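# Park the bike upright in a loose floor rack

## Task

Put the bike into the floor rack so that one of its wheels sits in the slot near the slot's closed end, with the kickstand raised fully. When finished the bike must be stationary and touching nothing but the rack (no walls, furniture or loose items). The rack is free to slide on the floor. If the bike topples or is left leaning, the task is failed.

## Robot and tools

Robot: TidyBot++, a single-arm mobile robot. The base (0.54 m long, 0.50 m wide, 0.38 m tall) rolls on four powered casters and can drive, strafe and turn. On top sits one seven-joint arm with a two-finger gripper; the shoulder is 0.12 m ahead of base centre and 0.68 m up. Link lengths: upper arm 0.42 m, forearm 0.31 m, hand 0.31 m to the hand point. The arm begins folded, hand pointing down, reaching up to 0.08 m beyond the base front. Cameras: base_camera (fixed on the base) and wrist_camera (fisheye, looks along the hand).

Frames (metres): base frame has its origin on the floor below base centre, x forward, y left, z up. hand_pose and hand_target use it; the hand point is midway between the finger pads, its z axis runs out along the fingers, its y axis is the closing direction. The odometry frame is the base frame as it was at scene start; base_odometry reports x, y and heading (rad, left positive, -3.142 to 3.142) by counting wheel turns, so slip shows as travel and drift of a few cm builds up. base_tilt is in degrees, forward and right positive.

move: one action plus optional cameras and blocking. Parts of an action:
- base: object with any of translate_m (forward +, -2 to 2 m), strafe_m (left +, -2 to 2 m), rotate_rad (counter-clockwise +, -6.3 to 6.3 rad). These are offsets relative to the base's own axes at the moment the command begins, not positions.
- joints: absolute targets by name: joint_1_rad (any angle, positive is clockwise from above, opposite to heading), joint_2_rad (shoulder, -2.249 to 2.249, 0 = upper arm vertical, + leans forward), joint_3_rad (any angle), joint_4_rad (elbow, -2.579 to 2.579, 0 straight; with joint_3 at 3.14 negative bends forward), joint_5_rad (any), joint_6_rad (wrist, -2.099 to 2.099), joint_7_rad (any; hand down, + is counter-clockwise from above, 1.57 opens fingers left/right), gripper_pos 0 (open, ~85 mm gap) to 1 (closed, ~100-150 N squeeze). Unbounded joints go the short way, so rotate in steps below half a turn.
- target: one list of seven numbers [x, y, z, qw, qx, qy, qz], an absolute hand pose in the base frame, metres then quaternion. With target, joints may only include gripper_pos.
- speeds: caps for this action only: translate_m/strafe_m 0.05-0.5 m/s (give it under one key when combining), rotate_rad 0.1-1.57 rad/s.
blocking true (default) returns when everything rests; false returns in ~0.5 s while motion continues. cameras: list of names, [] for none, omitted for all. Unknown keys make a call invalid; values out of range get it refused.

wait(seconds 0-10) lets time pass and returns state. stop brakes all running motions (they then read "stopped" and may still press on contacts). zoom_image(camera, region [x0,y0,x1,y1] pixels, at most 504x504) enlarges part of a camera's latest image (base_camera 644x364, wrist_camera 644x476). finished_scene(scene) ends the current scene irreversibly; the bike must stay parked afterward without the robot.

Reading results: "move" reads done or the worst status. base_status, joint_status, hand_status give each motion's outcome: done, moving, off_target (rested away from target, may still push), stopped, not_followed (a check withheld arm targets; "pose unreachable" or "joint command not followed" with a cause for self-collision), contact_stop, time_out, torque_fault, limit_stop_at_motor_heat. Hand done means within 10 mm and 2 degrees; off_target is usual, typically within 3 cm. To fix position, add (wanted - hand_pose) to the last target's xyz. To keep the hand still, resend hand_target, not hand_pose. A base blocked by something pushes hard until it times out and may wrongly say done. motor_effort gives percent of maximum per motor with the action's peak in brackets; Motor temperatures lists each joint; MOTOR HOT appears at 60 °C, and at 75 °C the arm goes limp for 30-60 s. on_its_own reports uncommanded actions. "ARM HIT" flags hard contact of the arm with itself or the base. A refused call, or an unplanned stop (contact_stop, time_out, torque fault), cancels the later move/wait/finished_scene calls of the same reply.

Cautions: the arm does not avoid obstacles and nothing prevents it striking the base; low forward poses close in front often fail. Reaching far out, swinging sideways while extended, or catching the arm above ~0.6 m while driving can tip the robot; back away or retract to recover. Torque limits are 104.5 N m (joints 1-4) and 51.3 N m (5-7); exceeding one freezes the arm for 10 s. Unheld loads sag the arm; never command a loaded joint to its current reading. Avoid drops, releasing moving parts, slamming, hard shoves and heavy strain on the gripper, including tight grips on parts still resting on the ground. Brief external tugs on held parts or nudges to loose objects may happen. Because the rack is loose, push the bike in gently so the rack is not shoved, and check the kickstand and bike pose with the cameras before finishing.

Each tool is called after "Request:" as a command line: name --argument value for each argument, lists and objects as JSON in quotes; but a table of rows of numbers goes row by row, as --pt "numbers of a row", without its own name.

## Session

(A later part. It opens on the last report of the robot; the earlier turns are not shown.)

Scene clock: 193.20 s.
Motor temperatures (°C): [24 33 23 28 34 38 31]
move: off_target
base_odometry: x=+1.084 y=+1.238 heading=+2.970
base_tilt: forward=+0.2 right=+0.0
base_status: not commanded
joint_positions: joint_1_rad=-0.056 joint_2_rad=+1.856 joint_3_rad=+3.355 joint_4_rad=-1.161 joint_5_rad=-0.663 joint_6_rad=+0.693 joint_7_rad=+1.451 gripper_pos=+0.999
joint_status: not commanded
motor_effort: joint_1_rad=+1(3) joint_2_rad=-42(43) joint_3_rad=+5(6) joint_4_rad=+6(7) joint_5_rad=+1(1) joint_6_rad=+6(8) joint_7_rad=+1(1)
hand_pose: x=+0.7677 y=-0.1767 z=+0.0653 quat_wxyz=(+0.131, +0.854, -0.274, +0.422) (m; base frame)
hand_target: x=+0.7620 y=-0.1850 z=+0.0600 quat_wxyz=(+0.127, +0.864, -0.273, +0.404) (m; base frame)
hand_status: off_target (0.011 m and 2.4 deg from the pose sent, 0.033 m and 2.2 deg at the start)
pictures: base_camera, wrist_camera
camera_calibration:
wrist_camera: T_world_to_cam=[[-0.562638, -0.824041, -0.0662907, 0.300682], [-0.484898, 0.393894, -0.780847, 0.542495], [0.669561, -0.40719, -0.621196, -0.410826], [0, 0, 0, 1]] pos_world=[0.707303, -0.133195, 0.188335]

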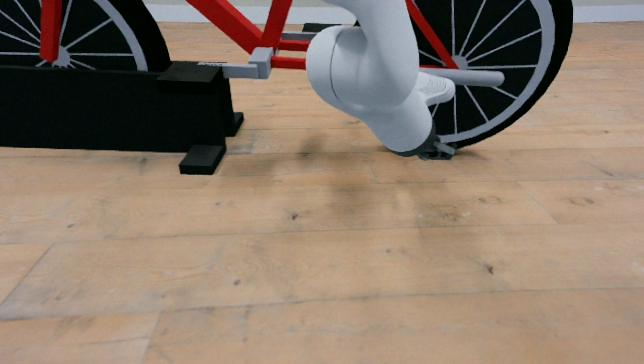

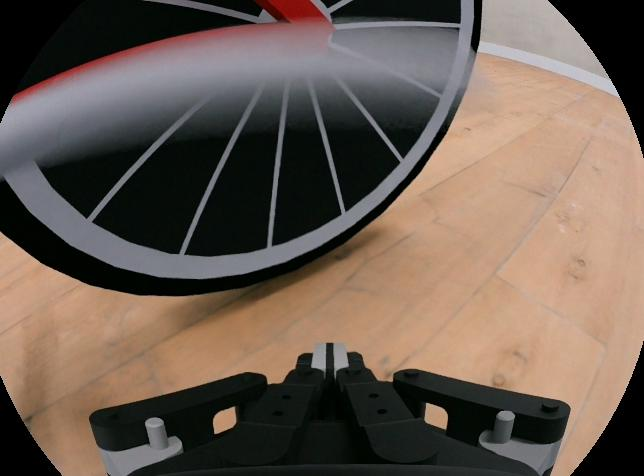

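Request:
move --target '[0.62,-0.12,0.12,0.127,0.864,-0.273,0.404]' --base '{"translate_m":-0.2}'

Request:
move --joints '{"joint_1_rad":0,"joint_2_rad":-0.75,"joint_3_rad":3.14,"joint_4_rad":-2.2,"joint_5_rad":0,"joint_6_rad":-0.85,"joint_7_rad":1.57}'

Scene clock: 195.47 s.
Motor temperatures (°C): [24 33 23 28 34 38 31]
move: off_target
base_odometry: x=+1.281 y=+1.204 heading=+2.970
base_tilt: forward=+0.2 right=+0.0
base_status: done
joint_positions: joint_1_rad=-0.226 joint_2_rad=+1.750 joint_3_rad=+3.354 joint_4_rad=-1.757 joint_5_rad=-0.619 joint_6_rad=+0.966 joint_7_rad=+1.135 gripper_pos=+0.999
joint_status: not commanded
motor_effort: joint_1_rad=+1(2) joint_2_rad=-34(41) joint_3_rad=+6(7) joint_4_rad=-3(5) joint_5_rad=-2(2) joint_6_rad=+6(7) joint_7_rad=+1(1)
hand_pose: x=+0.6057 y=-0.1492 z=+0.1131 quat_wxyz=(+0.161, +0.865, -0.284, +0.382) (m; base frame)
hand_target: x=+0.6200 y=-0.1200 z=+0.1200 quat_wxyz=(+0.127, +0.864, -0.273, +0.404) (m; base frame)
hand_status: off_target (0.033 m and 4.8 deg from the pose sent, 0.167 m and 2.4 deg at the start)
pictures: base_camera, wrist_camera
camera_calibration:
wrist_camera: T_world_to_cam=[[-0.604047, -0.796948, 0.00120518, 0.256817], [-0.53472, 0.40417, -0.742106, 0.517777], [0.590932, -0.448911, -0.670282, -0.21458], [0, 0, 0, 1]] pos_world=[0.558798, -0.100927, 0.240107]

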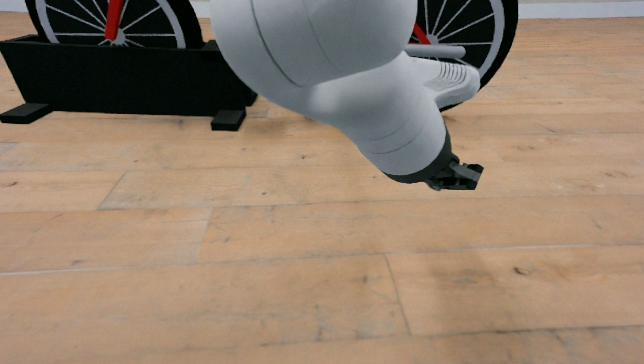

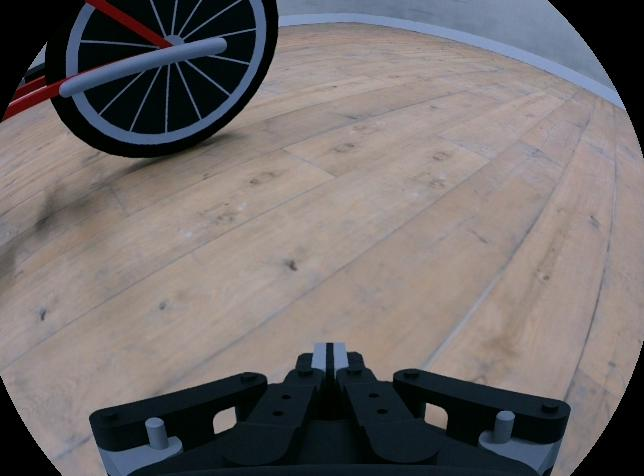

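Scene clock: 198.97 s.
Motor temperatures (°C): [24 33 23 28 34 38 31]
move: done
base_odometry: x=+1.281 y=+1.204 heading=+2.970
base_tilt: forward=+0.2 right=+0.0
base_status: not commanded
joint_positions: joint_1_rad=-0.018 joint_2_rad=-0.735 joint_3_rad=+3.169 joint_4_rad=-2.182 joint_5_rad=-0.051 joint_6_rad=-0.784 joint_7_rad=+1.530 gripper_pos=+0.999
joint_status: all done
motor_effort: joint_1_rad=+1(2) joint_2_rad=+5(42) joint_3_rad=+1(7) joint_4_rad=+21(23) joint_5_rad=+1(2) joint_6_rad=+6(8) joint_7_rad=+1(2)
hand_pose: x=+0.3951 y=+0.0089 z=+0.8424 quat_wxyz=(-0.041, +0.897, -0.032, +0.439) (m; base frame)
hand_target: x=+0.3764 y=+0.0018 z=+0.8201 quat_wxyz=(+0.000, +0.913, +0.000, +0.408) (m; base frame)
hand_status: not commanded
pictures: base_camera, wrist_camera
camera_calibration:
wrist_camera: T_world_to_cam=[[-0.0037493, -0.987001, -0.16067, 0.155627], [-0.626068, 0.127603, -0.769257, 0.943907], [0.77976, 0.0977064, -0.618408, 0.346589], [0, 0, 0, 1]] pos_world=[0.321277, -0.000705001, 0.965445]

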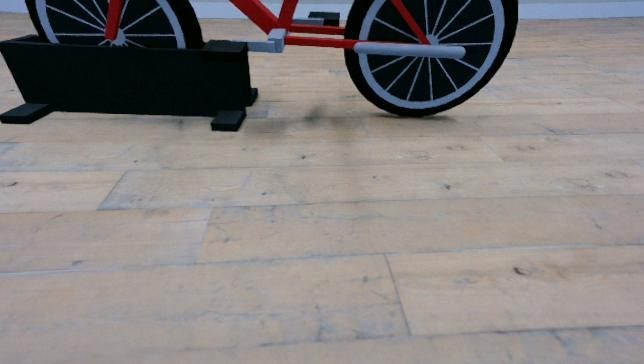

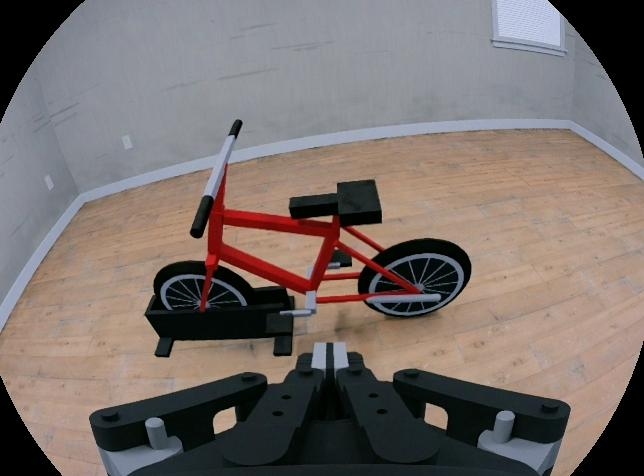

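Request:
zoom_image --camera "wrist_camera" --region '[130, 230, 310, 370]'

Request:
zoom_image --camera "wrist_camera" --region '[320, 220, 500, 340]'

Scaled by 2.800.

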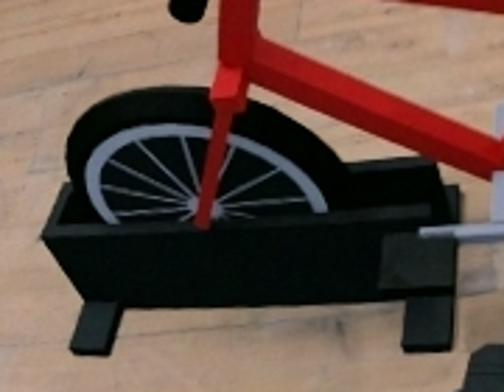

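Scaled by 2.800.

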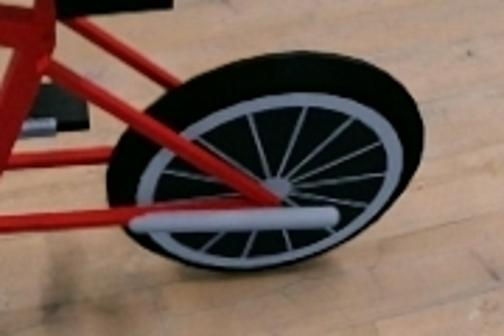

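Request:
finished_scene --scene 2

The scene is finished: the task was done.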